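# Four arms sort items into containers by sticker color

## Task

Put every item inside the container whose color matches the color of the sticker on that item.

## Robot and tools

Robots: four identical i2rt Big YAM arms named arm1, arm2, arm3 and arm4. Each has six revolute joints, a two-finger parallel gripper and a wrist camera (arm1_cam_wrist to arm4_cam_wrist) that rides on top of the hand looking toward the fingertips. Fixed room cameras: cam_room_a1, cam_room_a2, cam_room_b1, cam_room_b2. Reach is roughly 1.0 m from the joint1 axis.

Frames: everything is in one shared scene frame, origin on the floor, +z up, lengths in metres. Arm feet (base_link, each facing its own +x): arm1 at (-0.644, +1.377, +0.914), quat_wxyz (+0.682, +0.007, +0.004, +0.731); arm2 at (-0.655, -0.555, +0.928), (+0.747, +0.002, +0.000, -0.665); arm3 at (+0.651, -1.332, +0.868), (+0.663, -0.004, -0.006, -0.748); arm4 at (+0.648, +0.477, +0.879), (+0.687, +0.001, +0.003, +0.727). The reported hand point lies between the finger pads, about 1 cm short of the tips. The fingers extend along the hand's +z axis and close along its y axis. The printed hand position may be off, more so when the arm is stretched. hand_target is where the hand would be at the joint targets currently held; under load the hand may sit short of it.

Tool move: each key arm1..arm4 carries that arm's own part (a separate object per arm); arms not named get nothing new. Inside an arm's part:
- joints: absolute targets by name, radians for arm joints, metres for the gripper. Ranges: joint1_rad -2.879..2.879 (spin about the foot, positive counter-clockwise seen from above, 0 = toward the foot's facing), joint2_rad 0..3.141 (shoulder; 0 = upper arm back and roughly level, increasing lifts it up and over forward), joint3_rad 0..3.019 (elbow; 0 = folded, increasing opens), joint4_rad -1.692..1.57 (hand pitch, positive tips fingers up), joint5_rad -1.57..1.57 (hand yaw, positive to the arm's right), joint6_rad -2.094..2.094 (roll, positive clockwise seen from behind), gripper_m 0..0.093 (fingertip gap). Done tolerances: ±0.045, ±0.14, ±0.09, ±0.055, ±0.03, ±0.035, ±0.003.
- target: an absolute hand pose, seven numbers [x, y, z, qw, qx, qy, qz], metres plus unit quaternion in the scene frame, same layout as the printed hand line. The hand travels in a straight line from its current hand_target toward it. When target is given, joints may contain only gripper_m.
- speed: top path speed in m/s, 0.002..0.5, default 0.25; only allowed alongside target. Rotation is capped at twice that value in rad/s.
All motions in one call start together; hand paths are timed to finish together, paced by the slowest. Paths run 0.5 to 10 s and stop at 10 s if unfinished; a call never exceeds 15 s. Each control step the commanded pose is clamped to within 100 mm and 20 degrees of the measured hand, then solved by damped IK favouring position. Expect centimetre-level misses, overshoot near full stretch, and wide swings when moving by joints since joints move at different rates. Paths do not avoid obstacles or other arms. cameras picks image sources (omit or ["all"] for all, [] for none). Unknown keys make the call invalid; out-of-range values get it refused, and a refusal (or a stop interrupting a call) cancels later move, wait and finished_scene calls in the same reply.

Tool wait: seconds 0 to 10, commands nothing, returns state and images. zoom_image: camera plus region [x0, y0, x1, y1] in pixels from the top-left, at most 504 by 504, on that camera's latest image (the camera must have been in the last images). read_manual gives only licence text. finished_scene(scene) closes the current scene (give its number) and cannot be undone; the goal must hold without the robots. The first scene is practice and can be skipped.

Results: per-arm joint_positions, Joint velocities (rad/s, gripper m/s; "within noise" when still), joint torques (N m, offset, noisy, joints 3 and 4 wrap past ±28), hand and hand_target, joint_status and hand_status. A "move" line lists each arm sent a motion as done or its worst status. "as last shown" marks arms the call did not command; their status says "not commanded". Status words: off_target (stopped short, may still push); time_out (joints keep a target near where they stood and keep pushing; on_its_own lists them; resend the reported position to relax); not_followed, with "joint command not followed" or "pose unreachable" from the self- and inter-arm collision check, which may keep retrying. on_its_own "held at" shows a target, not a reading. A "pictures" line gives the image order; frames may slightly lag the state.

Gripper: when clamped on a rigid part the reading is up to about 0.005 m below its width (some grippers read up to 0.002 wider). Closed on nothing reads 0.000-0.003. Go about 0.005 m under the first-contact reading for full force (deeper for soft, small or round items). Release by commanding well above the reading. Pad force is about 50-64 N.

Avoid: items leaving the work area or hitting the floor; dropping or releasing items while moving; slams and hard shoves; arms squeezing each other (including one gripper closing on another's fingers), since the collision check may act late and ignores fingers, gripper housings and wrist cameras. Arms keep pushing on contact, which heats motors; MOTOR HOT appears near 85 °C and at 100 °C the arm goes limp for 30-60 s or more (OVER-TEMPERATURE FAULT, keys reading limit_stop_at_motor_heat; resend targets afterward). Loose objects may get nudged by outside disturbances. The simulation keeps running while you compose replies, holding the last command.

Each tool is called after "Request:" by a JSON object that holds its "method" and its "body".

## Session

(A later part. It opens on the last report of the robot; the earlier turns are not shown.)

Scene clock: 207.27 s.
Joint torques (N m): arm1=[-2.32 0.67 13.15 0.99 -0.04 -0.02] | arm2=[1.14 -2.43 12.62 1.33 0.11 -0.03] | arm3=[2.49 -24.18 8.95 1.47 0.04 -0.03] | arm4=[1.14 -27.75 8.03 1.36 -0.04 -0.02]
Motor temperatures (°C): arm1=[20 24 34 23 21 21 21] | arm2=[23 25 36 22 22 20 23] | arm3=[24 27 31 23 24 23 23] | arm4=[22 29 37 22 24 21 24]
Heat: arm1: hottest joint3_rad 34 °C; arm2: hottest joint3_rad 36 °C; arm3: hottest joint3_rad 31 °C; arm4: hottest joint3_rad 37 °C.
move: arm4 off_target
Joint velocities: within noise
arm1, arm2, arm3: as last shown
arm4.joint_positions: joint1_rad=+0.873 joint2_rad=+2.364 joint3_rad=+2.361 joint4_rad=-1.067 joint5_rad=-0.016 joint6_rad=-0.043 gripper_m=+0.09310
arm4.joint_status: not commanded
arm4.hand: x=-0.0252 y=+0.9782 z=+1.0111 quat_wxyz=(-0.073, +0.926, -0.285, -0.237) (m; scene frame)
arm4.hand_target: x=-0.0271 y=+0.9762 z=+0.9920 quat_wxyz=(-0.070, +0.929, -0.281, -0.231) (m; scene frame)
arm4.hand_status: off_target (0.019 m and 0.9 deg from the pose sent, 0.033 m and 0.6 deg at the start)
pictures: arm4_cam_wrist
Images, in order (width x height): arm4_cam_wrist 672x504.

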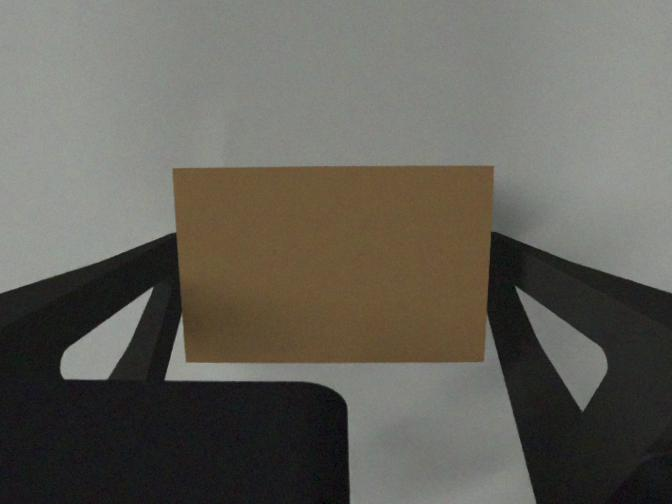

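Request:
{"method": "move", "body": {"arm3": {"joints":{"gripper_m":0.035}}, "arm4": {"joints":{"gripper_m":0.053}}, "cameras": ["arm3_cam_wrist","arm4_cam_wrist"]}}

Request:
{"method": "move", "body": {"arm3": {"target":[-0.002,-0.96,1.1,0.0578,-0.9408,0.2609,0.2086]}, "arm4": {"target":[-0.01,0.967,1.09,0.0701,-0.9287,0.2813,0.2315]}, "cameras": ["arm3_cam_wrist","arm4_cam_wrist"]}}

Request:
{"method": "move", "body": {"arm3": {"target":[0.226,-1.07,1.18,0.0591,-0.9392,0.2666,0.2082],"speed":0.4}, "arm4": {"target":[0.24,0.758,1.18,0.0658,-0.9301,0.2968,0.2062],"speed":0.4}, "cameras": ["arm3_cam_wrist","arm4_cam_wrist"]}}

Request:
{"method": "move", "body": {"arm3": {"joints":{"joint2_rad":0.8,"joint3_rad":1.3,"joint4_rad":-1.45,"joint5_rad":0.0,"joint6_rad":0.0}}, "arm4": {"joints":{"joint2_rad":0.8,"joint3_rad":1.3,"joint4_rad":-1.45,"joint5_rad":0.0,"joint6_rad":0.0}}, "cameras": []}}

Request:
{"method": "move", "body": {"arm3": {"joints":{"joint1_rad":1.01}}, "arm4": {"joints":{"joint1_rad":-1.16}}, "cameras": ["arm3_cam_wrist","arm4_cam_wrist"]}}

Scene clock: 232.60 s.
Joint torques (N m): arm1=[-2.9 0.62 13.39 0.91 -0.07 -0.06] | arm2=[1.2 -2.37 12.6 1.35 0.1 -0.02] | arm3=[2.49 -24.18 8.96 1.43 0.05 -0.03] | arm4=[1.49 -27.93 8.06 1.21 -0.08 0.01]
Motor temperatures (°C): arm1=[20 24 34 23 21 21 21] | arm2=[23 25 36 22 22 20 23] | arm3=[24 28 30 23 24 23 23] | arm4=[22 31 35 22 24 21 24]
Heat: arm1: hottest joint3_rad 34 °C; arm2: hottest joint3_rad 36 °C; arm3: hottest joint3_rad 30 °C; arm4: hottest joint3_rad 35 °C.
move: arm3 off_target; arm4 off_target
Joint velocities: within noise
arm1, arm2: as last shown
arm3.joint_positions: joint1_rad=-1.972 joint2_rad=+2.117 joint3_rad=+2.023 joint4_rad=-1.025 joint5_rad=+0.024 joint6_rad=+0.023 gripper_m=+0.05289
arm3.joint_status: gripper_m off_target (ended at +0.05292, target +0.03500)
arm3.hand: x=-0.0095 y=-0.9444 z=+1.0231 quat_wxyz=(+0.060, -0.938, +0.266, +0.212) (m; scene frame)
arm3.hand_target: x=-0.0162 y=-0.9527 z=+1.0101 quat_wxyz=(+0.058, -0.941, +0.261, +0.209) (m; scene frame)
arm3.hand_status: not commanded
arm4.joint_positions: joint1_rad=+0.870 joint2_rad=+2.364 joint3_rad=+2.360 joint4_rad=-1.062 joint5_rad=-0.015 joint6_rad=-0.043 gripper_m=+0.06947
arm4.joint_status: gripper_m off_target (ended at +0.06950, target +0.05300)
arm4.hand: x=-0.0245 y=+0.9808 z=+1.0113 quat_wxyz=(-0.075, +0.925, -0.286, -0.239) (m; scene frame)
arm4.hand_target: x=-0.0271 y=+0.9763 z=+0.9921 quat_wxyz=(-0.070, +0.929, -0.281, -0.231) (m; scene frame)
arm4.hand_status: not commanded
pictures: arm3_cam_wrist, arm4_cam_wrist
Images, in order (width x height): arm3_cam_wrist 672x504, arm4_cam_wrist 672x504.

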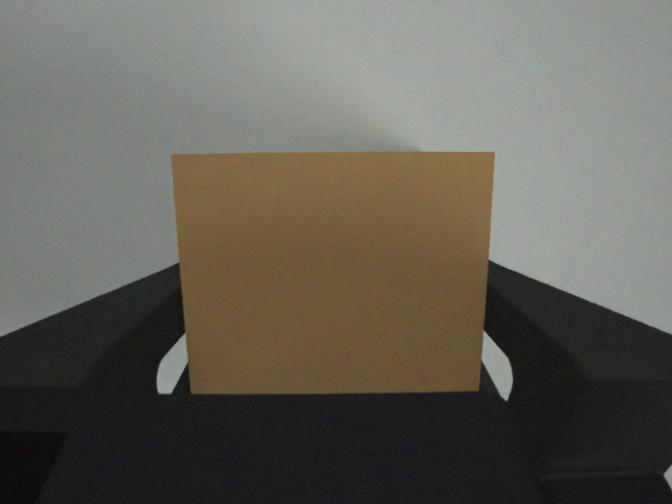

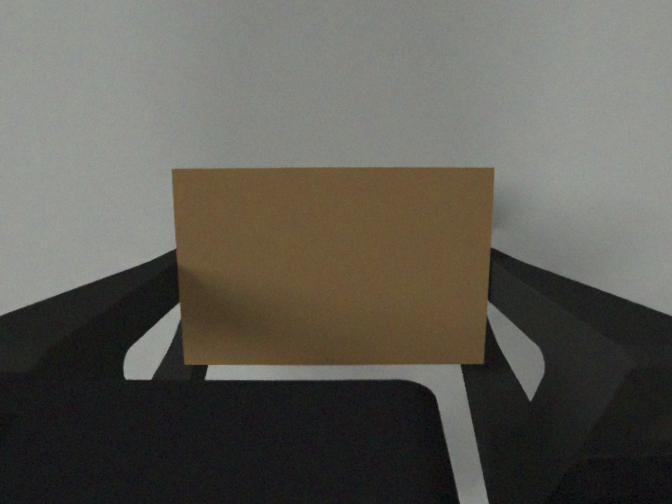

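Scene clock: 233.87 s.
Joint torques (N m): arm1=[-2.96 0.26 13.26 0.96 -0.05 -0.03] | arm2=[1.14 -2.37 12.59 1.33 0.11 -0.03] | arm3=[2.55 -26.23 14.13 0.46 0.04 -0.03] | arm4=[1.08 -30.21 12.93 0.35 -0.06 -0.03]
Motor temperatures (°C): arm1=[20 24 34 23 21 21 21] | arm2=[23 25 36 22 22 20 23] | arm3=[24 28 30 23 24 23 23] | arm4=[22 31 35 22 24 21 25]
Heat: arm1: hottest joint3_rad 34 °C; arm2: hottest joint3_rad 36 °C; arm3: hottest joint3_rad 30 °C; arm4: hottest joint3_rad 35 °C.
move: arm3 off_target; arm4 off_target
Joint velocities: within noise
arm1, arm2: as last shown
arm3.joint_positions: joint1_rad=-1.972 joint2_rad=+2.077 joint3_rad=+2.083 joint4_rad=-1.194 joint5_rad=+0.024 joint6_rad=+0.023 gripper_m=+0.05290
arm3.joint_status: not commanded
arm3.hand: x=+0.0127 y=-0.9566 z=+1.0651 quat_wxyz=(+0.052, -0.945, +0.268, +0.179) (m; scene frame)
arm3.hand_target: x=-0.0004 y=-0.9610 z=+1.1000 quat_wxyz=(+0.058, -0.941, +0.261, +0.209) (m; scene frame)
arm3.hand_status: off_target (0.038 m and 3.5 deg from the pose sent, 0.079 m and 0.8 deg at the start)
arm4.joint_positions: joint1_rad=+0.870 joint2_rad=+2.325 joint3_rad=+2.414 joint4_rad=-1.234 joint5_rad=-0.017 joint6_rad=-0.044 gripper_m=+0.06947
arm4.joint_status: not commanded
arm4.hand: x=-0.0024 y=+0.9640 z=+1.0506 quat_wxyz=(-0.061, +0.934, -0.288, -0.203) (m; scene frame)
arm4.hand_target: x=-0.0086 y=+0.9660 z=+1.0897 quat_wxyz=(-0.070, +0.929, -0.281, -0.232) (m; scene frame)
arm4.hand_status: off_target (0.040 m and 3.5 deg from the pose sent, 0.081 m and 1.2 deg at the start)
pictures: arm3_cam_wrist, arm4_cam_wrist
Images, in order (width x height): arm3_cam_wrist 672x504, arm4_cam_wrist 672x504.

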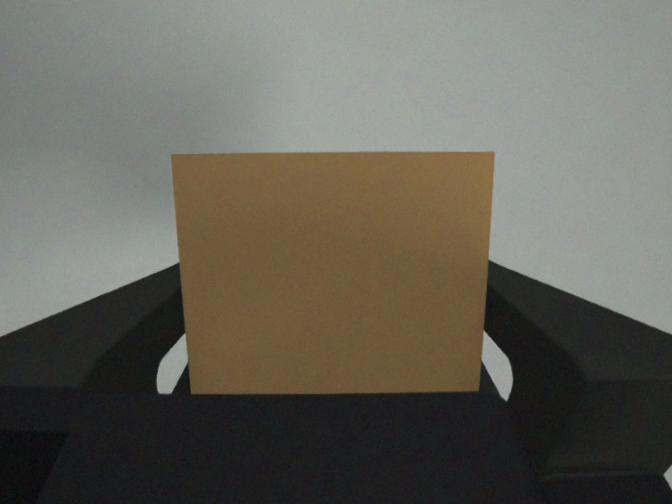

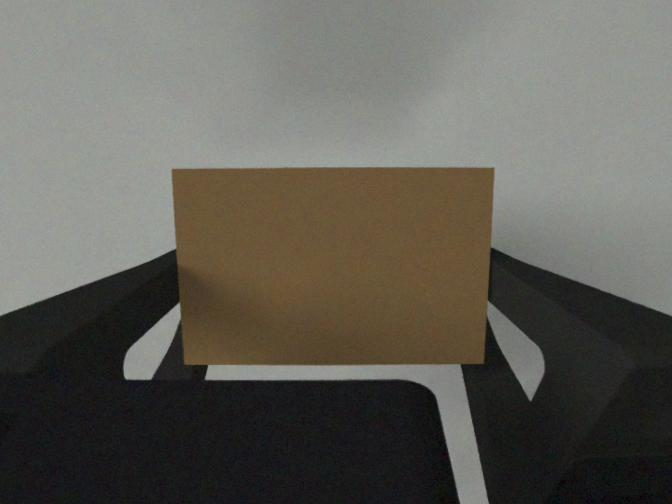

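Scene clock: 235.47 s.
Joint torques (N m): arm1=[-3.02 0.26 13.26 0.91 -0.03 -0.04] | arm2=[1.14 -2.43 12.6 1.35 0.11 -0.02] | arm3=[0.5 -12.57 9.31 0.7 -0.07 -0.12] | arm4=[1.38 -12.63 9.26 0.47 0.21 0.14]
Motor temperatures (°C): arm1=[20 24 34 23 21 21 21] | arm2=[23 25 36 22 22 20 23] | arm3=[24 28 30 23 24 23 23] | arm4=[22 31 35 22 24 21 25]
Heat: arm1: hottest joint3_rad 34 °C; arm2: hottest joint3_rad 36 °C; arm3: hottest joint3_rad 30 °C; arm4: hottest joint3_rad 35 °C.
move: arm3 done; arm4 done
Joint velocities: within noise
arm1, arm2: as last shown
arm3.joint_positions: joint1_rad=-1.974 joint2_rad=+1.357 joint3_rad=+1.426 joint4_rad=-1.184 joint5_rad=+0.019 joint6_rad=+0.017 gripper_m=+0.05290
arm3.joint_status: not commanded
arm3.hand: x=+0.2219 y=-1.0753 z=+1.1840 quat_wxyz=(+0.059, -0.939, +0.264, +0.214) (m; scene frame)
arm3.hand_target: x=+0.2260 y=-1.0701 z=+1.1799 quat_wxyz=(+0.059, -0.939, +0.267, +0.208) (m; scene frame)
arm3.hand_status: done (0.008 m and 0.7 deg from the pose sent, 0.267 m and 3.5 deg at the start)
arm4.joint_positions: joint1_rad=+0.915 joint2_rad=+1.354 joint3_rad=+1.382 joint4_rad=-1.149 joint5_rad=+0.012 joint6_rad=+0.006 gripper_m=+0.06947
arm4.joint_status: not commanded
arm4.hand: x=+0.2415 y=+0.7599 z=+1.1843 quat_wxyz=(-0.069, +0.930, -0.292, -0.213) (m; scene frame)
arm4.hand_target: x=+0.2400 y=+0.7580 z=+1.1800 quat_wxyz=(-0.066, +0.930, -0.297, -0.206) (m; scene frame)
arm4.hand_status: done (0.005 m and 1.0 deg from the pose sent, 0.343 m and 1.3 deg at the start)
pictures: arm3_cam_wrist, arm4_cam_wrist
Images, in order (width x height): arm3_cam_wrist 672x504, arm4_cam_wrist 672x504.

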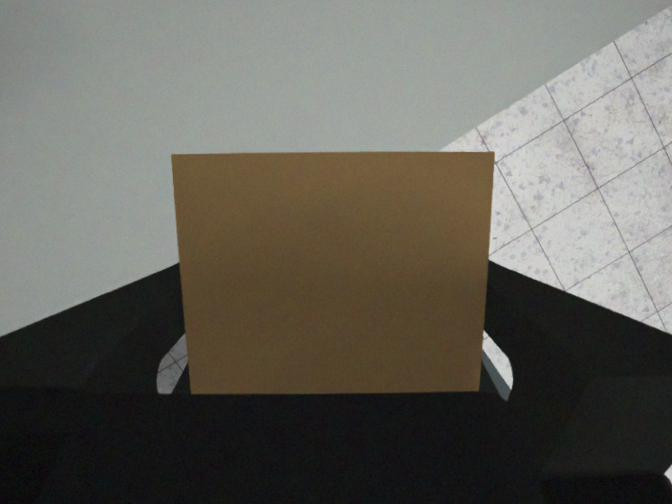

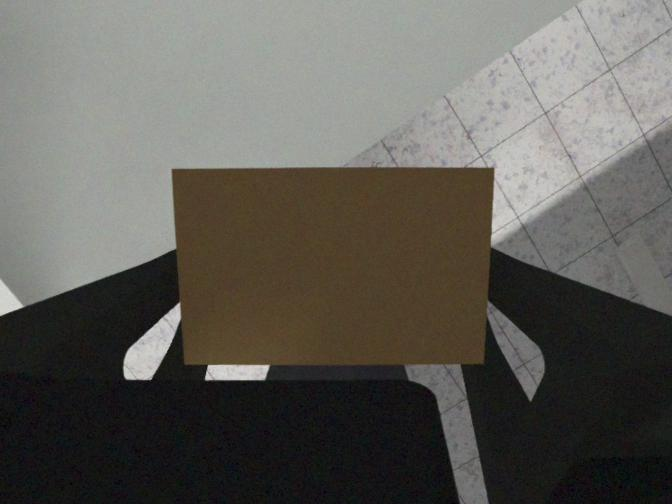

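Scene clock: 236.93 s.
Joint torques (N m): arm1=[-2.61 0.38 13.2 1.02 -0.02 -0.08] | arm2=[1.08 -2.43 12.6 1.35 0.11 -0.02] | arm3=[0.5 -3.08 10.24 1.03 -0.08 -0.12] | arm4=[1.2 -2.37 10.1 0.66 -0.05 -0.01]
Motor temperatures (°C): arm1=[20 24 34 23 21 21 21] | arm2=[23 25 36 22 22 20 23] | arm3=[24 28 30 23 24 23 23] | arm4=[22 30 35 22 24 21 25]
Heat: arm1: hottest joint3_rad 34 °C; arm2: hottest joint3_rad 36 °C; arm3: hottest joint3_rad 30 °C; arm4: hottest joint3_rad 35 °C.
move: arm3 done; arm4 done
Joint velocities: within noise
arm1.joint_positions: joint1_rad=-2.242 joint2_rad=+0.798 joint3_rad=+1.269 joint4_rad=-1.492 joint5_rad=-0.008 joint6_rad=+0.003 gripper_m=+0.09294
arm1.joint_status: not commanded
arm1.hand: x=-0.4104 y=+1.2213 z=+1.3227 quat_wxyz=(-0.253, -0.286, -0.921, +0.078) (m; scene frame)
arm1.hand_target: x=-0.4117 y=+1.2190 z=+1.3357 quat_wxyz=(-0.262, -0.286, -0.918, +0.082) (m; scene frame)
arm1.hand_status: not commanded
arm2.joint_positions: joint1_rad=+0.933 joint2_rad=+0.794 joint3_rad=+1.275 joint4_rad=-1.488 joint5_rad=+0.002 joint6_rad=+0.012 gripper_m=+0.09290
arm2.joint_status: not commanded
arm2.hand: x=-0.4178 y=-0.6942 z=+1.3453 quat_wxyz=(-0.269, -0.254, -0.926, +0.069) (m; scene frame)
arm2.hand_target: x=-0.4174 y=-0.6933 z=+1.3536 quat_wxyz=(-0.272, -0.247, -0.927, +0.072) (m; scene frame)
arm2.hand_status: not commanded
arm3.joint_positions: joint1_rad=-1.975 joint2_rad=+0.805 joint3_rad=+1.285 joint4_rad=-1.448 joint5_rad=+0.002 joint6_rad=+0.008 gripper_m=+0.05290
arm3.joint_status: all done
arm3.hand: x=+0.4030 y=-1.1815 z=+1.2895 quat_wxyz=(+0.071, -0.922, +0.254, +0.284) (m; scene frame)
arm3.hand_target: x=+0.4061 y=-1.1793 z=+1.2980 quat_wxyz=(+0.075, -0.919, +0.255, +0.292) (m; scene frame)
arm3.hand_status: not commanded
arm4.joint_positions: joint1_rad=+0.915 joint2_rad=+0.800 joint3_rad=+1.278 joint4_rad=-1.442 joint5_rad=+0.003 joint6_rad=+0.006 gripper_m=+0.06947
arm4.joint_status: all done
arm4.hand: x=+0.4141 y=+0.6409 z=+1.3026 quat_wxyz=(-0.086, +0.910, -0.286, -0.287) (m; scene frame)
arm4.hand_target: x=+0.4139 y=+0.6384 z=+1.3123 quat_wxyz=(-0.087, +0.910, -0.279, -0.294) (m; scene frame)
arm4.hand_status: not commanded
pictures: none
No camera images: "cameras" was empty.

Scene clock: 239.27 s.
Joint torques (N m): arm1=[-2.73 0.38 13.3 0.62 -0.11 -0.03] | arm2=[1.2 -2.43 12.59 1.37 0.11 -0.03] | arm3=[1.9 -2.84 10.28 1.09 0.13 -0.11] | arm4=[0.67 -2.84 10.13 0.7 0.04 -0.03]
Motor temperatures (°C): arm1=[20 24 34 23 21 21 21] | arm2=[23 25 36 22 22 20 23] | arm3=[24 28 31 23 24 23 23] | arm4=[22 30 35 22 24 21 25]
Heat: arm1: hottest joint3_rad 34 °C; arm2: hottest joint3_rad 36 °C; arm3: hottest joint3_rad 31 °C; arm4: hottest joint3_rad 35 °C.
move: arm3 done; arm4 done
Joint velocities: within noise
arm1, arm2: as last shown
arm3.joint_positions: joint1_rad=+1.000 joint2_rad=+0.805 joint3_rad=+1.285 joint4_rad=-1.448 joint5_rad=-0.002 joint6_rad=+0.006 gripper_m=+0.05290
arm3.joint_status: all done
arm3.hand: x=+0.8712 y=-1.5087 z=+1.2943 quat_wxyz=(-0.282, -0.324, -0.897, +0.105) (m; scene frame)
arm3.hand_target: x=+0.8714 y=-1.5055 z=+1.3030 quat_wxyz=(-0.291, -0.316, -0.896, +0.108) (m; scene frame)
arm3.hand_status: not commanded
arm4.joint_positions: joint1_rad=-1.158 joint2_rad=+0.800 joint3_rad=+1.278 joint4_rad=-1.442 joint5_rad=+0.001 joint6_rad=+0.006 gripper_m=+0.06950
arm4.joint_status: all done
arm4.hand: x=+0.9054 y=+0.6076 z=+1.3004 quat_wxyz=(-0.288, +0.219, -0.930, -0.069) (m; scene frame)
arm4.hand_target: x=+0.9045 y=+0.6068 z=+1.3101 quat_wxyz=(-0.294, +0.221, -0.927, -0.070) (m; scene frame)
arm4.hand_status: not commanded
pictures: arm3_cam_wrist, arm4_cam_wrist
Images, in order (width x height): arm3_cam_wrist 672x504, arm4_cam_wrist 672x504.

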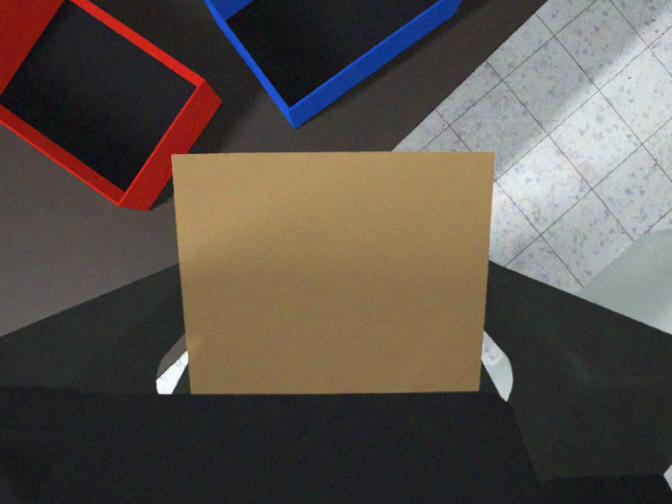

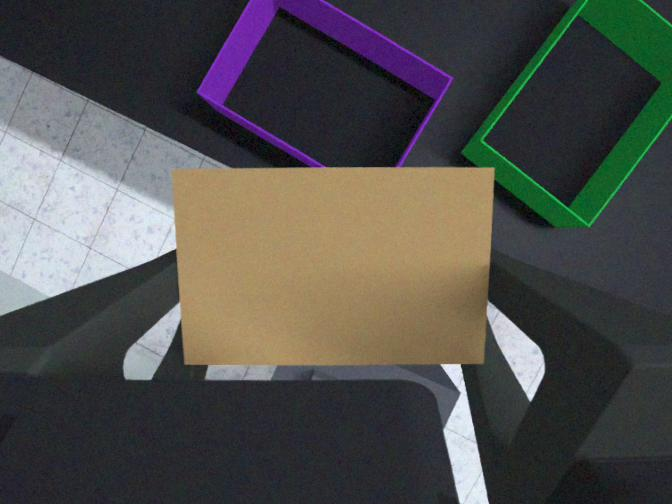

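Request:
{"method": "move", "body": {"arm3": {"target":[1.145,-1.735,0.91,0.1879,0.3288,0.9232,-0.0669],"speed":0.4}, "arm4": {"target":[1.1,0.707,0.91,0.2188,-0.2266,0.9477,0.0523],"speed":0.4}, "cameras": ["arm3_cam_wrist","arm4_cam_wrist"]}}

Scene clock: 244.73 s.
Joint torques (N m): arm1=[-2.37 0.09 13.37 1.14 -0.01 -0.08] | arm2=[1.2 -2.43 12.59 1.35 0.11 -0.02] | arm3=[1.32 -21.01 11.86 0.99 -0.08 -0.09] | arm4=[1.14 -15.62 9.47 1.29 0.01 0]
Motor temperatures (°C): arm1=[20 24 35 23 21 21 21] | arm2=[23 25 36 22 22 20 23] | arm3=[24 27 31 23 24 23 24] | arm4=[22 29 35 22 24 21 25]
Heat: arm1: hottest joint3_rad 35 °C; arm2: hottest joint3_rad 36 °C; arm3: hottest joint3_rad 31 °C; arm4: hottest joint3_rad 35 °C.
move: arm3 off_target; arm4 off_target
Joint velocities: within noise
arm1, arm2: as last shown
arm3.joint_positions: joint1_rad=+1.000 joint2_rad=+1.933 joint3_rad=+1.330 joint4_rad=-0.640 joint5_rad=-0.008 joint6_rad=+0.006 gripper_m=+0.05290
arm3.joint_status: not commanded
arm3.hand: x=+1.1237 y=-1.7216 z=+0.8845 quat_wxyz=(-0.158, -0.335, -0.927, +0.057) (m; scene frame)
arm3.hand_target: x=+1.1439 y=-1.7339 z=+0.9108 quat_wxyz=(-0.188, -0.329, -0.923, +0.067) (m; scene frame)
arm3.hand_status: off_target (0.036 m and 3.8 deg from the pose sent, 0.523 m and 12.1 deg at the start)
arm4.joint_positions: joint1_rad=-1.158 joint2_rad=+1.631 joint3_rad=+0.862 joint4_rad=-0.412 joint5_rad=+0.001 joint6_rad=+0.006 gripper_m=+0.06950
arm4.joint_status: not commanded
arm4.hand: x=+1.0766 y=+0.6940 z=+0.8878 quat_wxyz=(-0.186, +0.225, -0.955, -0.044) (m; scene frame)
arm4.hand_target: x=+1.0987 y=+0.7064 z=+0.9109 quat_wxyz=(-0.219, +0.227, -0.948, -0.052) (m; scene frame)
arm4.hand_status: off_target (0.035 m and 4.0 deg from the pose sent, 0.447 m and 8.4 deg at the start)
pictures: arm3_cam_wrist, arm4_cam_wrist
Images, in order (width x height): arm3_cam_wrist 672x504, arm4_cam_wrist 672x504.

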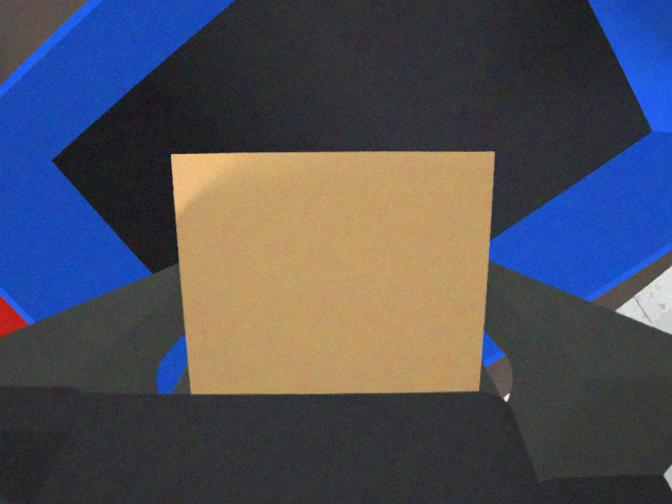

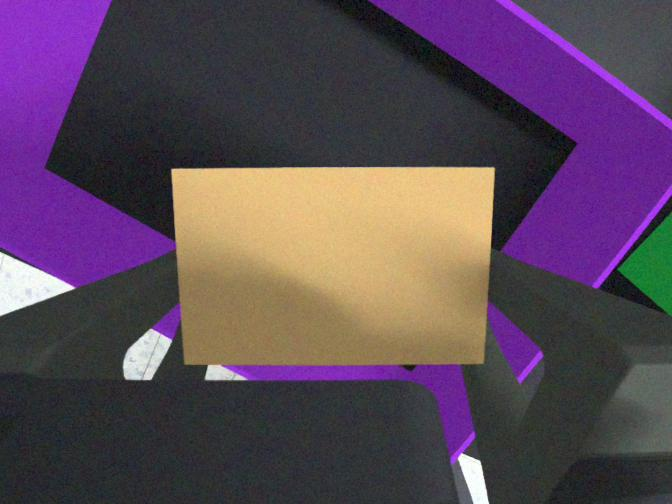

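Request:
{"method": "move", "body": {"arm3": {"target":[1.15,-1.746,0.82,0.1879,0.3288,0.9232,-0.0669]}, "arm4": {"target":[1.105,0.721,0.82,0.2188,-0.2266,0.9477,0.0523]}, "cameras": ["arm3_cam_wrist","arm4_cam_wrist"]}}

Scene clock: 261.43 s.
Joint torques (N m): arm1=[-2.9 0.21 13.29 0.92 0 -0.06] | arm2=[1.08 -2.43 12.6 1.39 0.11 -0.03] | arm3=[0.85 -22.65 9.58 1.29 -0.06 -0.12] | arm4=[1.26 -16.73 6.72 1.29 0.2 0.15]
Motor temperatures (°C): arm1=[20 24 35 23 21 21 21] | arm2=[23 25 36 22 22 20 23] | arm3=[24 27 32 23 24 23 24] | arm4=[22 28 34 22 24 21 26]
Heat: arm1: hottest joint3_rad 35 °C; arm2: hottest joint3_rad 36 °C; arm3: hottest joint3_rad 32 °C; arm4: hottest joint3_rad 34 °C.
move: arm3 off_target; arm4 off_target
Joint velocities: within noise
arm1, arm2: as last shown
arm3.joint_positions: joint1_rad=+1.000 joint2_rad=+2.099 joint3_rad=+1.330 joint4_rad=-0.469 joint5_rad=-0.011 joint6_rad=+0.002 gripper_m=+0.05290
arm3.joint_status: not commanded
arm3.hand: x=+1.1340 y=-1.7307 z=+0.7989 quat_wxyz=(-0.160, -0.333, -0.927, +0.057) (m; scene frame)
arm3.hand_target: x=+1.1493 y=-1.7454 z=+0.8206 quat_wxyz=(-0.188, -0.329, -0.923, +0.067) (m; scene frame)
arm3.hand_status: off_target (0.031 m and 3.4 deg from the pose sent, 0.074 m and 3.8 deg at the start)
arm4.joint_positions: joint1_rad=-1.138 joint2_rad=+1.848 joint3_rad=+0.862 joint4_rad=-0.172 joint5_rad=+0.006 joint6_rad=+0.009 gripper_m=+0.06950
arm4.joint_status: not commanded
arm4.hand: x=+1.0900 y=+0.7107 z=+0.8087 quat_wxyz=(-0.197, +0.232, -0.951, -0.046) (m; scene frame)
arm4.hand_target: x=+1.1044 y=+0.7207 z=+0.8204 quat_wxyz=(-0.219, +0.227, -0.948, -0.052) (m; scene frame)
arm4.hand_status: off_target (0.021 m and 2.7 deg from the pose sent, 0.078 m and 4.0 deg at the start)
pictures: arm3_cam_wrist, arm4_cam_wrist
Images, in order (width x height): arm3_cam_wrist 672x504, arm4_cam_wrist 672x504.

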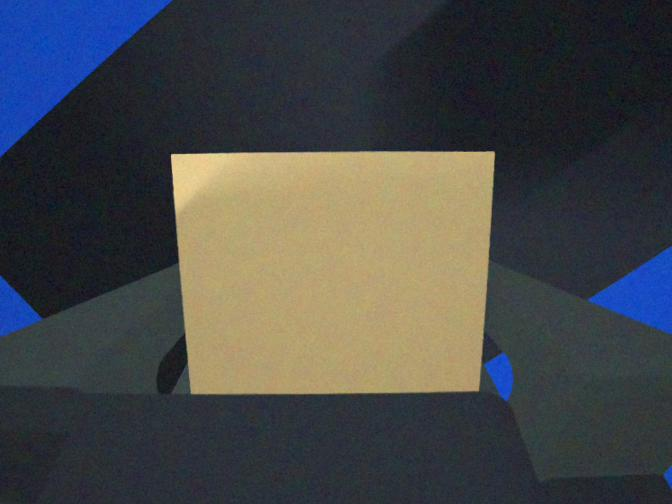

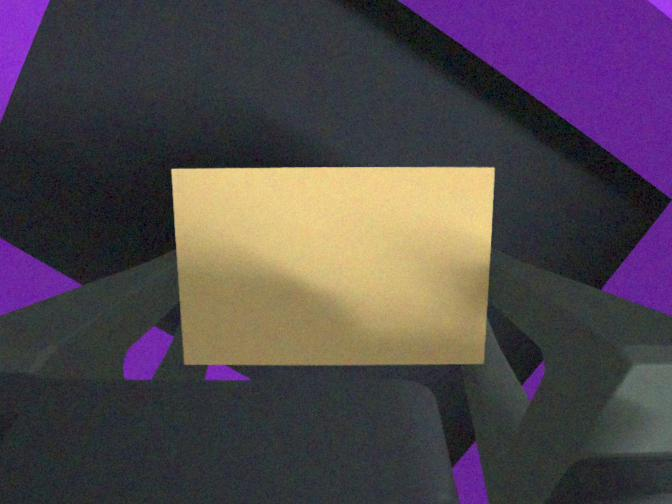

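Request:
{"method": "move", "body": {"arm3": {"target":[1.148,-1.744,0.778,0.1879,0.3288,0.9232,-0.0669],"speed":0.12}, "arm4": {"target":[1.103,0.721,0.758,0.2188,-0.2266,0.9477,0.0523],"speed":0.15}, "cameras": []}}

Request:
{"method": "move", "body": {"arm3": {"target":[1.147,-1.743,0.748,0.1879,0.3288,0.9232,-0.0669],"speed":0.06}, "arm4": {"target":[1.101,0.72,0.732,0.2188,-0.2266,0.9477,0.0523],"speed":0.06}, "cameras": ["arm3_cam_wrist","arm4_cam_wrist"]}}

Scene clock: 267.03 s.
Joint torques (N m): arm1=[-2.84 0.73 13.29 0.99 -0.03 -0.02] | arm2=[1.08 -2.43 12.57 1.33 0.11 -0.03] | arm3=[1.08 -21.19 7.98 1.39 -0.05 -0.11] | arm4=[1.38 -16.67 5.31 1.35 0.19 0.19]
Motor temperatures (°C): arm1=[20 24 35 23 21 21 21] | arm2=[23 25 36 22 22 20 23] | arm3=[24 27 32 23 24 23 24] | arm4=[22 27 34 22 24 21 26]
Heat: arm1: hottest joint3_rad 35 °C; arm2: hottest joint3_rad 36 °C; arm3: hottest joint3_rad 32 °C; arm4: hottest joint3_rad 34 °C.
move: arm3 off_target; arm4 off_target
Joint velocities: within noise
arm1, arm2: as last shown
arm3.joint_positions: joint1_rad=+1.000 joint2_rad=+2.151 joint3_rad=+1.330 joint4_rad=-0.383 joint5_rad=-0.011 joint6_rad=+0.001 gripper_m=+0.05290
arm3.joint_status: not commanded
arm3.hand: x=+1.1407 y=-1.7366 z=+0.7744 quat_wxyz=(-0.176, -0.332, -0.925, +0.063) (m; scene frame)
arm3.hand_target: x=+1.1479 y=-1.7438 z=+0.7782 quat_wxyz=(-0.188, -0.329, -0.923, +0.067) (m; scene frame)
arm3.hand_status: off_target (0.011 m and 1.5 deg from the pose sent, 0.028 m and 3.4 deg at the start)
arm4.joint_positions: joint1_rad=-1.138 joint2_rad=+1.996 joint3_rad=+0.862 joint4_rad=-0.009 joint5_rad=+0.007 joint6_rad=+0.011 gripper_m=+0.06950
arm4.joint_status: not commanded
arm4.hand: x=+1.0926 y=+0.7118 z=+0.7539 quat_wxyz=(-0.204, +0.231, -0.950, -0.048) (m; scene frame)
arm4.hand_target: x=+1.1027 y=+0.7208 z=+0.7583 quat_wxyz=(-0.219, +0.227, -0.948, -0.052) (m; scene frame)
arm4.hand_status: off_target (0.014 m and 1.9 deg from the pose sent, 0.053 m and 2.7 deg at the start)
pictures: none
No camera images: "cameras" was empty.

Scene clock: 268.07 s.
Joint torques (N m): arm1=[-2.49 -0.21 13.27 1.22 -0.05 -0.07] | arm2=[1.2 -2.43 12.62 1.35 0.11 -0.02] | arm3=[0.91 -20.48 7.42 1.28 -0.03 -0.11] | arm4=[1.2 -15.27 5.16 1.18 0.17 0.16]
Motor temperatures (°C): arm1=[20 24 35 23 21 21 21] | arm2=[23 25 36 22 22 20 23] | arm3=[24 27 32 23 24 23 24] | arm4=[22 27 34 22 24 21 26]
Heat: arm1: hottest joint3_rad 35 °C; arm2: hottest joint3_rad 36 °C; arm3: hottest joint3_rad 32 °C; arm4: hottest joint3_rad 34 °C.
move: arm3 done; arm4 done
Joint velocities: within noise
arm1, arm2: as last shown
arm3.joint_positions: joint1_rad=+1.000 joint2_rad=+2.200 joint3_rad=+1.330 joint4_rad=-0.322 joint5_rad=-0.011 joint6_rad=+0.001 gripper_m=+0.05290
arm3.joint_status: not commanded
arm3.hand: x=+1.1424 y=-1.7382 z=+0.7497 quat_wxyz=(-0.182, -0.331, -0.924, +0.065) (m; scene frame)
arm3.hand_target: x=+1.1469 y=-1.7429 z=+0.7481 quat_wxyz=(-0.188, -0.329, -0.923, +0.067) (m; scene frame)
arm3.hand_status: done (0.007 m and 0.8 deg from the pose sent, 0.028 m and 1.5 deg at the start)
arm4.joint_positions: joint1_rad=-1.137 joint2_rad=+2.044 joint3_rad=+0.864 joint4_rad=+0.060 joint5_rad=+0.009 joint6_rad=+0.011 gripper_m=+0.06950
arm4.joint_status: not commanded
arm4.hand: x=+1.0956 y=+0.7140 z=+0.7382 quat_wxyz=(-0.215, +0.231, -0.948, -0.050) (m; scene frame)
arm4.hand_target: x=+1.1007 y=+0.7199 z=+0.7321 quat_wxyz=(-0.219, +0.227, -0.948, -0.052) (m; scene frame)
arm4.hand_status: done (0.010 m and 0.7 deg from the pose sent, 0.025 m and 1.9 deg at the start)
pictures: arm3_cam_wrist, arm4_cam_wrist
Images, in order (width x height): arm3_cam_wrist 672x504, arm4_cam_wrist 672x504.

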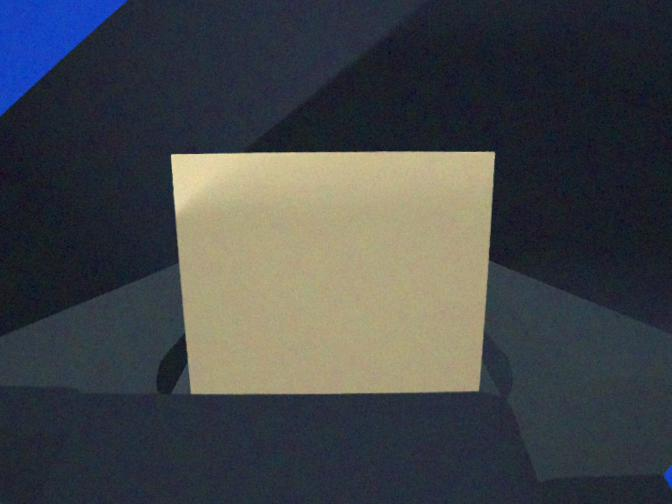

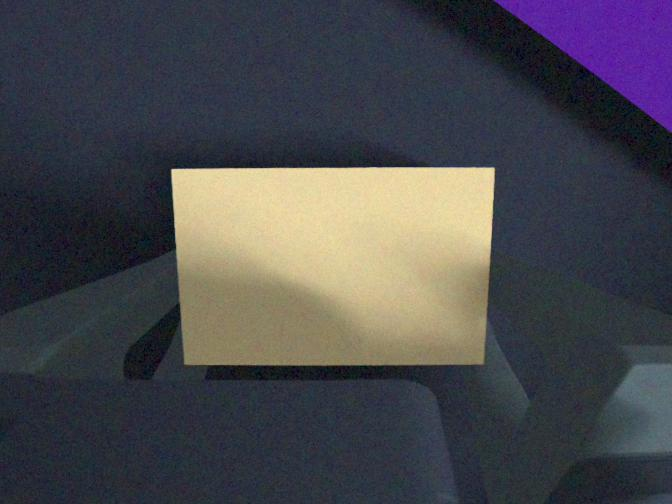

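Request:
{"method": "move", "body": {"arm3": {"target":[1.146,-1.742,0.734,0.1879,0.3288,0.9232,-0.0669],"speed":0.06}, "arm4": {"target":[1.1005,0.7198,0.728,0.2188,-0.2266,0.9477,0.0523],"speed":0.06}, "cameras": []}}

Scene clock: 271.80 s.
Joint torques (N m): arm1=[-2.73 0.15 13.29 0.99 -0.07 -0.07] | arm2=[1.26 -2.43 12.62 1.35 0.11 -0.02] | arm3=[1.08 -19.08 7.13 1.37 -0.04 -0.1] | arm4=[1.26 -14.92 5.09 1.36 0.18 0.2]
Motor temperatures (°C): arm1=[20 24 35 23 21 21 21] | arm2=[23 25 36 22 22 20 23] | arm3=[24 27 32 23 24 23 24] | arm4=[22 27 33 22 24 21 26]
Heat: arm1: hottest joint3_rad 35 °C; arm2: hottest joint3_rad 36 °C; arm3: hottest joint3_rad 32 °C; arm4: hottest joint3_rad 33 °C.
move: arm3 off_target; arm4 off_target
Joint velocities: within noise
arm1, arm2: as last shown
arm3.joint_positions: joint1_rad=+1.000 joint2_rad=+2.206 joint3_rad=+1.330 joint4_rad=-0.295 joint5_rad=-0.011 joint6_rad=+0.001 gripper_m=+0.05290
arm3.joint_status: not commanded
arm3.hand: x=+1.1459 y=-1.7411 z=+0.7485 quat_wxyz=(-0.191, -0.330, -0.922, +0.068) (m; scene frame)
arm3.hand_target: x=+1.1457 y=-1.7416 z=+0.7343 quat_wxyz=(-0.188, -0.329, -0.923, +0.067) (m; scene frame)
arm3.hand_status: off_target (0.015 m and 0.5 deg from the pose sent, 0.017 m and 0.8 deg at the start)
arm4.joint_positions: joint1_rad=-1.137 joint2_rad=+2.047 joint3_rad=+0.864 joint4_rad=+0.070 joint5_rad=+0.009 joint6_rad=+0.011 gripper_m=+0.06950
arm4.joint_status: not commanded
arm4.hand: x=+1.0970 y=+0.7147 z=+0.7380 quat_wxyz=(-0.218, +0.230, -0.947, -0.051) (m; scene frame)
arm4.hand_target: x=+1.1002 y=+0.7196 z=+0.7283 quat_wxyz=(-0.219, +0.227, -0.948, -0.052) (m; scene frame)
arm4.hand_status: off_target (0.012 m and 0.5 deg from the pose sent, 0.013 m and 0.7 deg at the start)
pictures: none
No camera images: "cameras" was empty.

Contact on both. Release.

Request:
{"method": "move", "body": {"arm3": {"target":[1.1462,-1.7418,0.745,0.1879,0.3288,0.9232,-0.0669],"joints":{"gripper_m":0.062}}, "arm4": {"target":[1.0995,0.7185,0.737,0.2188,-0.2266,0.9477,0.0523],"joints":{"gripper_m":0.078}}, "cameras": []}}

Request:
{"method": "move", "body": {"arm3": {"joints":{"gripper_m":0.09}}, "arm4": {"joints":{"gripper_m":0.093}}, "cameras": ["arm4_cam_wrist"]}}

Request:
{"method": "move", "body": {"arm3": {"target":[1.14,-1.737,0.91,0.1879,0.3288,0.9232,-0.0669]}, "arm4": {"target":[1.0925,0.715,0.91,0.2188,-0.2266,0.9477,0.0523]}, "cameras": ["arm3_cam_wrist","arm4_cam_wrist"]}}

Scene clock: 278.07 s.
Joint torques (N m): arm1=[-2.49 1.03 13.26 0.94 -0.02 -0.05] | arm2=[1.08 -2.37 12.59 1.33 0.11 -0.03] | arm3=[1.03 -21.36 7.06 0.51 -0.02 -0.08] | arm4=[1.03 -16.85 4.57 0.7 0.17 0.15]
Motor temperatures (°C): arm1=[20 24 35 23 21 21 21] | arm2=[23 25 36 22 22 20 23] | arm3=[24 27 32 23 24 23 24] | arm4=[22 27 33 22 24 21 26]
Heat: arm1: hottest joint3_rad 35 °C; arm2: hottest joint3_rad 36 °C; arm3: hottest joint3_rad 32 °C; arm4: hottest joint3_rad 33 °C.
move: arm3 done; arm4 done
Joint velocities: within noise
arm1, arm2: as last shown
arm3.joint_positions: joint1_rad=+1.000 joint2_rad=+2.209 joint3_rad=+1.330 joint4_rad=-0.295 joint5_rad=-0.011 joint6_rad=+0.001 gripper_m=+0.06197
arm3.joint_status: all done
arm3.hand: x=+1.1453 y=-1.7406 z=+0.7468 quat_wxyz=(-0.190, -0.331, -0.922, +0.068) (m; scene frame)
arm3.hand_target: x=+1.1461 y=-1.7417 z=+0.7449 quat_wxyz=(-0.188, -0.329, -0.923, +0.067) (m; scene frame)
arm3.hand_status: done (0.002 m and 0.4 deg from the pose sent, 0.004 m and 0.5 deg at the start)
arm4.joint_positions: joint1_rad=-1.137 joint2_rad=+2.048 joint3_rad=+0.864 joint4_rad=+0.070 joint5_rad=+0.009 joint6_rad=+0.011 gripper_m=+0.07791
arm4.joint_status: all done
arm4.hand: x=+1.0965 y=+0.7145 z=+0.7371 quat_wxyz=(-0.217, +0.230, -0.947, -0.051) (m; scene frame)
arm4.hand_target: x=+1.0995 y=+0.7185 z=+0.7371 quat_wxyz=(-0.219, +0.227, -0.948, -0.052) (m; scene frame)
arm4.hand_status: done (0.005 m and 0.5 deg from the pose sent, 0.005 m and 0.5 deg at the start)
pictures: none
No camera images: "cameras" was empty.

Scene clock: 278.60 s.
Joint torques (N m): arm1=[-2.84 0.09 13.14 0.87 -0.05 -0.01] | arm2=[1.2 -2.61 12.6 1.33 0.11 -0.03] | arm3=[1.03 -21.25 7.06 0.51 -0.02 -0.09] | arm4=[0.97 -16.91 4.51 0.64 0.14 0.17]
Motor temperatures (°C): arm1=[20 24 35 23 21 21 21] | arm2=[23 25 36 22 22 20 23] | arm3=[24 27 31 23 24 23 24] | arm4=[22 27 33 22 24 21 26]
Heat: arm1: hottest joint3_rad 35 °C; arm2: hottest joint3_rad 36 °C; arm3: hottest joint3_rad 31 °C; arm4: hottest joint3_rad 33 °C.
move: arm3 done; arm4 done
Joint velocities: within noise
arm1.joint_positions: joint1_rad=-2.242 joint2_rad=+0.798 joint3_rad=+1.269 joint4_rad=-1.492 joint5_rad=-0.008 joint6_rad=+0.003 gripper_m=+0.09294
arm1.joint_status: not commanded
arm1.hand: x=-0.4104 y=+1.2213 z=+1.3227 quat_wxyz=(-0.253, -0.286, -0.921, +0.078) (m; scene frame)
arm1.hand_target: x=-0.4117 y=+1.2190 z=+1.3357 quat_wxyz=(-0.262, -0.286, -0.918, +0.082) (m; scene frame)
arm1.hand_status: not commanded
arm2.joint_positions: joint1_rad=+0.933 joint2_rad=+0.794 joint3_rad=+1.275 joint4_rad=-1.488 joint5_rad=+0.002 joint6_rad=+0.012 gripper_m=+0.09290
arm2.joint_status: not commanded
arm2.hand: x=-0.4178 y=-0.6942 z=+1.3453 quat_wxyz=(-0.269, -0.254, -0.926, +0.069) (m; scene frame)
arm2.hand_target: x=-0.4174 y=-0.6933 z=+1.3536 quat_wxyz=(-0.272, -0.247, -0.927, +0.072) (m; scene frame)
arm2.hand_status: not commanded
arm3.joint_positions: joint1_rad=+1.000 joint2_rad=+2.209 joint3_rad=+1.330 joint4_rad=-0.295 joint5_rad=-0.011 joint6_rad=+0.001 gripper_m=+0.08994
arm3.joint_status: all done
arm3.hand: x=+1.1453 y=-1.7406 z=+0.7468 quat_wxyz=(-0.190, -0.331, -0.922, +0.068) (m; scene frame)
arm3.hand_target: x=+1.1461 y=-1.7417 z=+0.7449 quat_wxyz=(-0.188, -0.329, -0.923, +0.067) (m; scene frame)
arm3.hand_status: not commanded
arm4.joint_positions: joint1_rad=-1.137 joint2_rad=+2.048 joint3_rad=+0.864 joint4_rad=+0.070 joint5_rad=+0.009 joint6_rad=+0.012 gripper_m=+0.09288
arm4.joint_status: all done
arm4.hand: x=+1.0965 y=+0.7145 z=+0.7371 quat_wxyz=(-0.217, +0.230, -0.947, -0.051) (m; scene frame)
arm4.hand_target: x=+1.0995 y=+0.7185 z=+0.7371 quat_wxyz=(-0.219, +0.227, -0.948, -0.052) (m; scene frame)
arm4.hand_status: not commanded
pictures: arm4_cam_wrist
Images, in order (width x height): arm4_cam_wrist 672x504.

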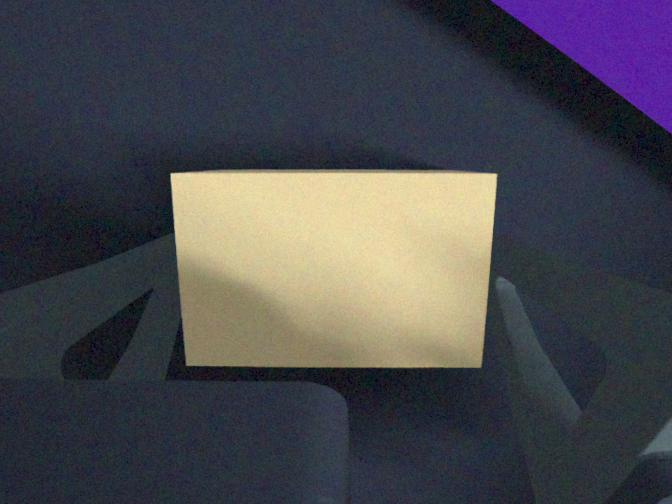

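Scene clock: 279.97 s.
Joint torques (N m): arm1=[-2.43 0.32 13.11 1.03 -0.05 0.01] | arm2=[1.14 -2.43 12.62 1.35 0.11 -0.03] | arm3=[0.91 -19.84 11.4 0.36 -0.06 -0.13] | arm4=[0.73 -14.1 9.31 0.4 0.13 0.14]
Motor temperatures (°C): arm1=[20 24 35 23 21 21 21] | arm2=[23 25 36 22 22 20 23] | arm3=[24 27 31 23 24 23 24] | arm4=[22 27 33 22 24 21 26]
Heat: arm1: hottest joint3_rad 35 °C; arm2: hottest joint3_rad 36 °C; arm3: hottest joint3_rad 31 °C; arm4: hottest joint3_rad 33 °C.
move: arm3 off_target; arm4 off_target
Joint velocities: within noise
arm1, arm2: as last shown
arm3.joint_positions: joint1_rad=+1.000 joint2_rad=+1.917 joint3_rad=+1.329 joint4_rad=-0.622 joint5_rad=-0.011 joint6_rad=+0.001 gripper_m=+0.08994
arm3.joint_status: not commanded
arm3.hand: x=+1.1284 y=-1.7247 z=+0.8950 quat_wxyz=(-0.173, -0.332, -0.925, +0.062) (m; scene frame)
arm3.hand_target: x=+1.1394 y=-1.7365 z=+0.9103 quat_wxyz=(-0.188, -0.329, -0.923, +0.067) (m; scene frame)
arm3.hand_status: off_target (0.023 m and 1.8 deg from the pose sent, 0.163 m and 0.4 deg at the start)
arm4.joint_positions: joint1_rad=-1.137 joint2_rad=+1.615 joint3_rad=+0.861 joint4_rad=-0.381 joint5_rad=+0.009 joint6_rad=+0.012 gripper_m=+0.09288
arm4.joint_status: not commanded
arm4.hand: x=+1.0799 y=+0.7057 z=+0.8976 quat_wxyz=(-0.208, +0.231, -0.949, -0.048) (m; scene frame)
arm4.hand_target: x=+1.0920 y=+0.7148 z=+0.9102 quat_wxyz=(-0.219, +0.227, -0.948, -0.052) (m; scene frame)
arm4.hand_status: off_target (0.020 m and 1.5 deg from the pose sent, 0.173 m and 0.5 deg at the start)
pictures: arm3_cam_wrist, arm4_cam_wrist
Images, in order (width x height): arm3_cam_wrist 672x504, arm4_cam_wrist 672x504.

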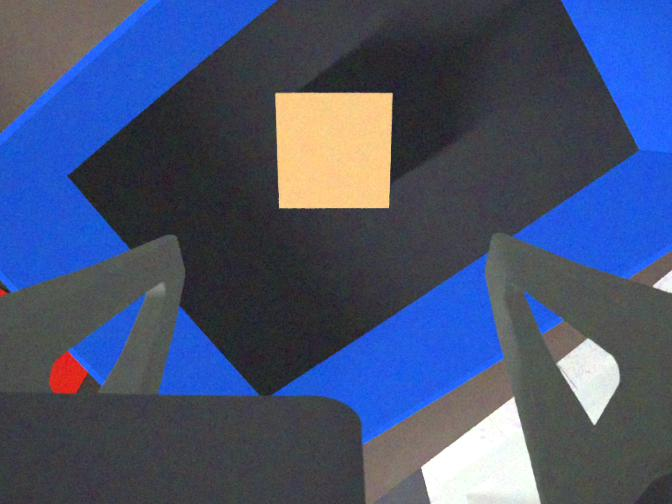

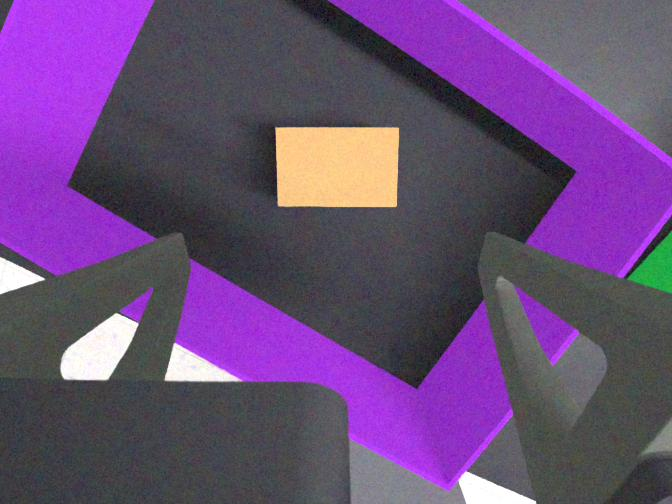

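Request:
{"method": "finished_scene", "body": {"scene": 3}}

The scene is finished: the task was done.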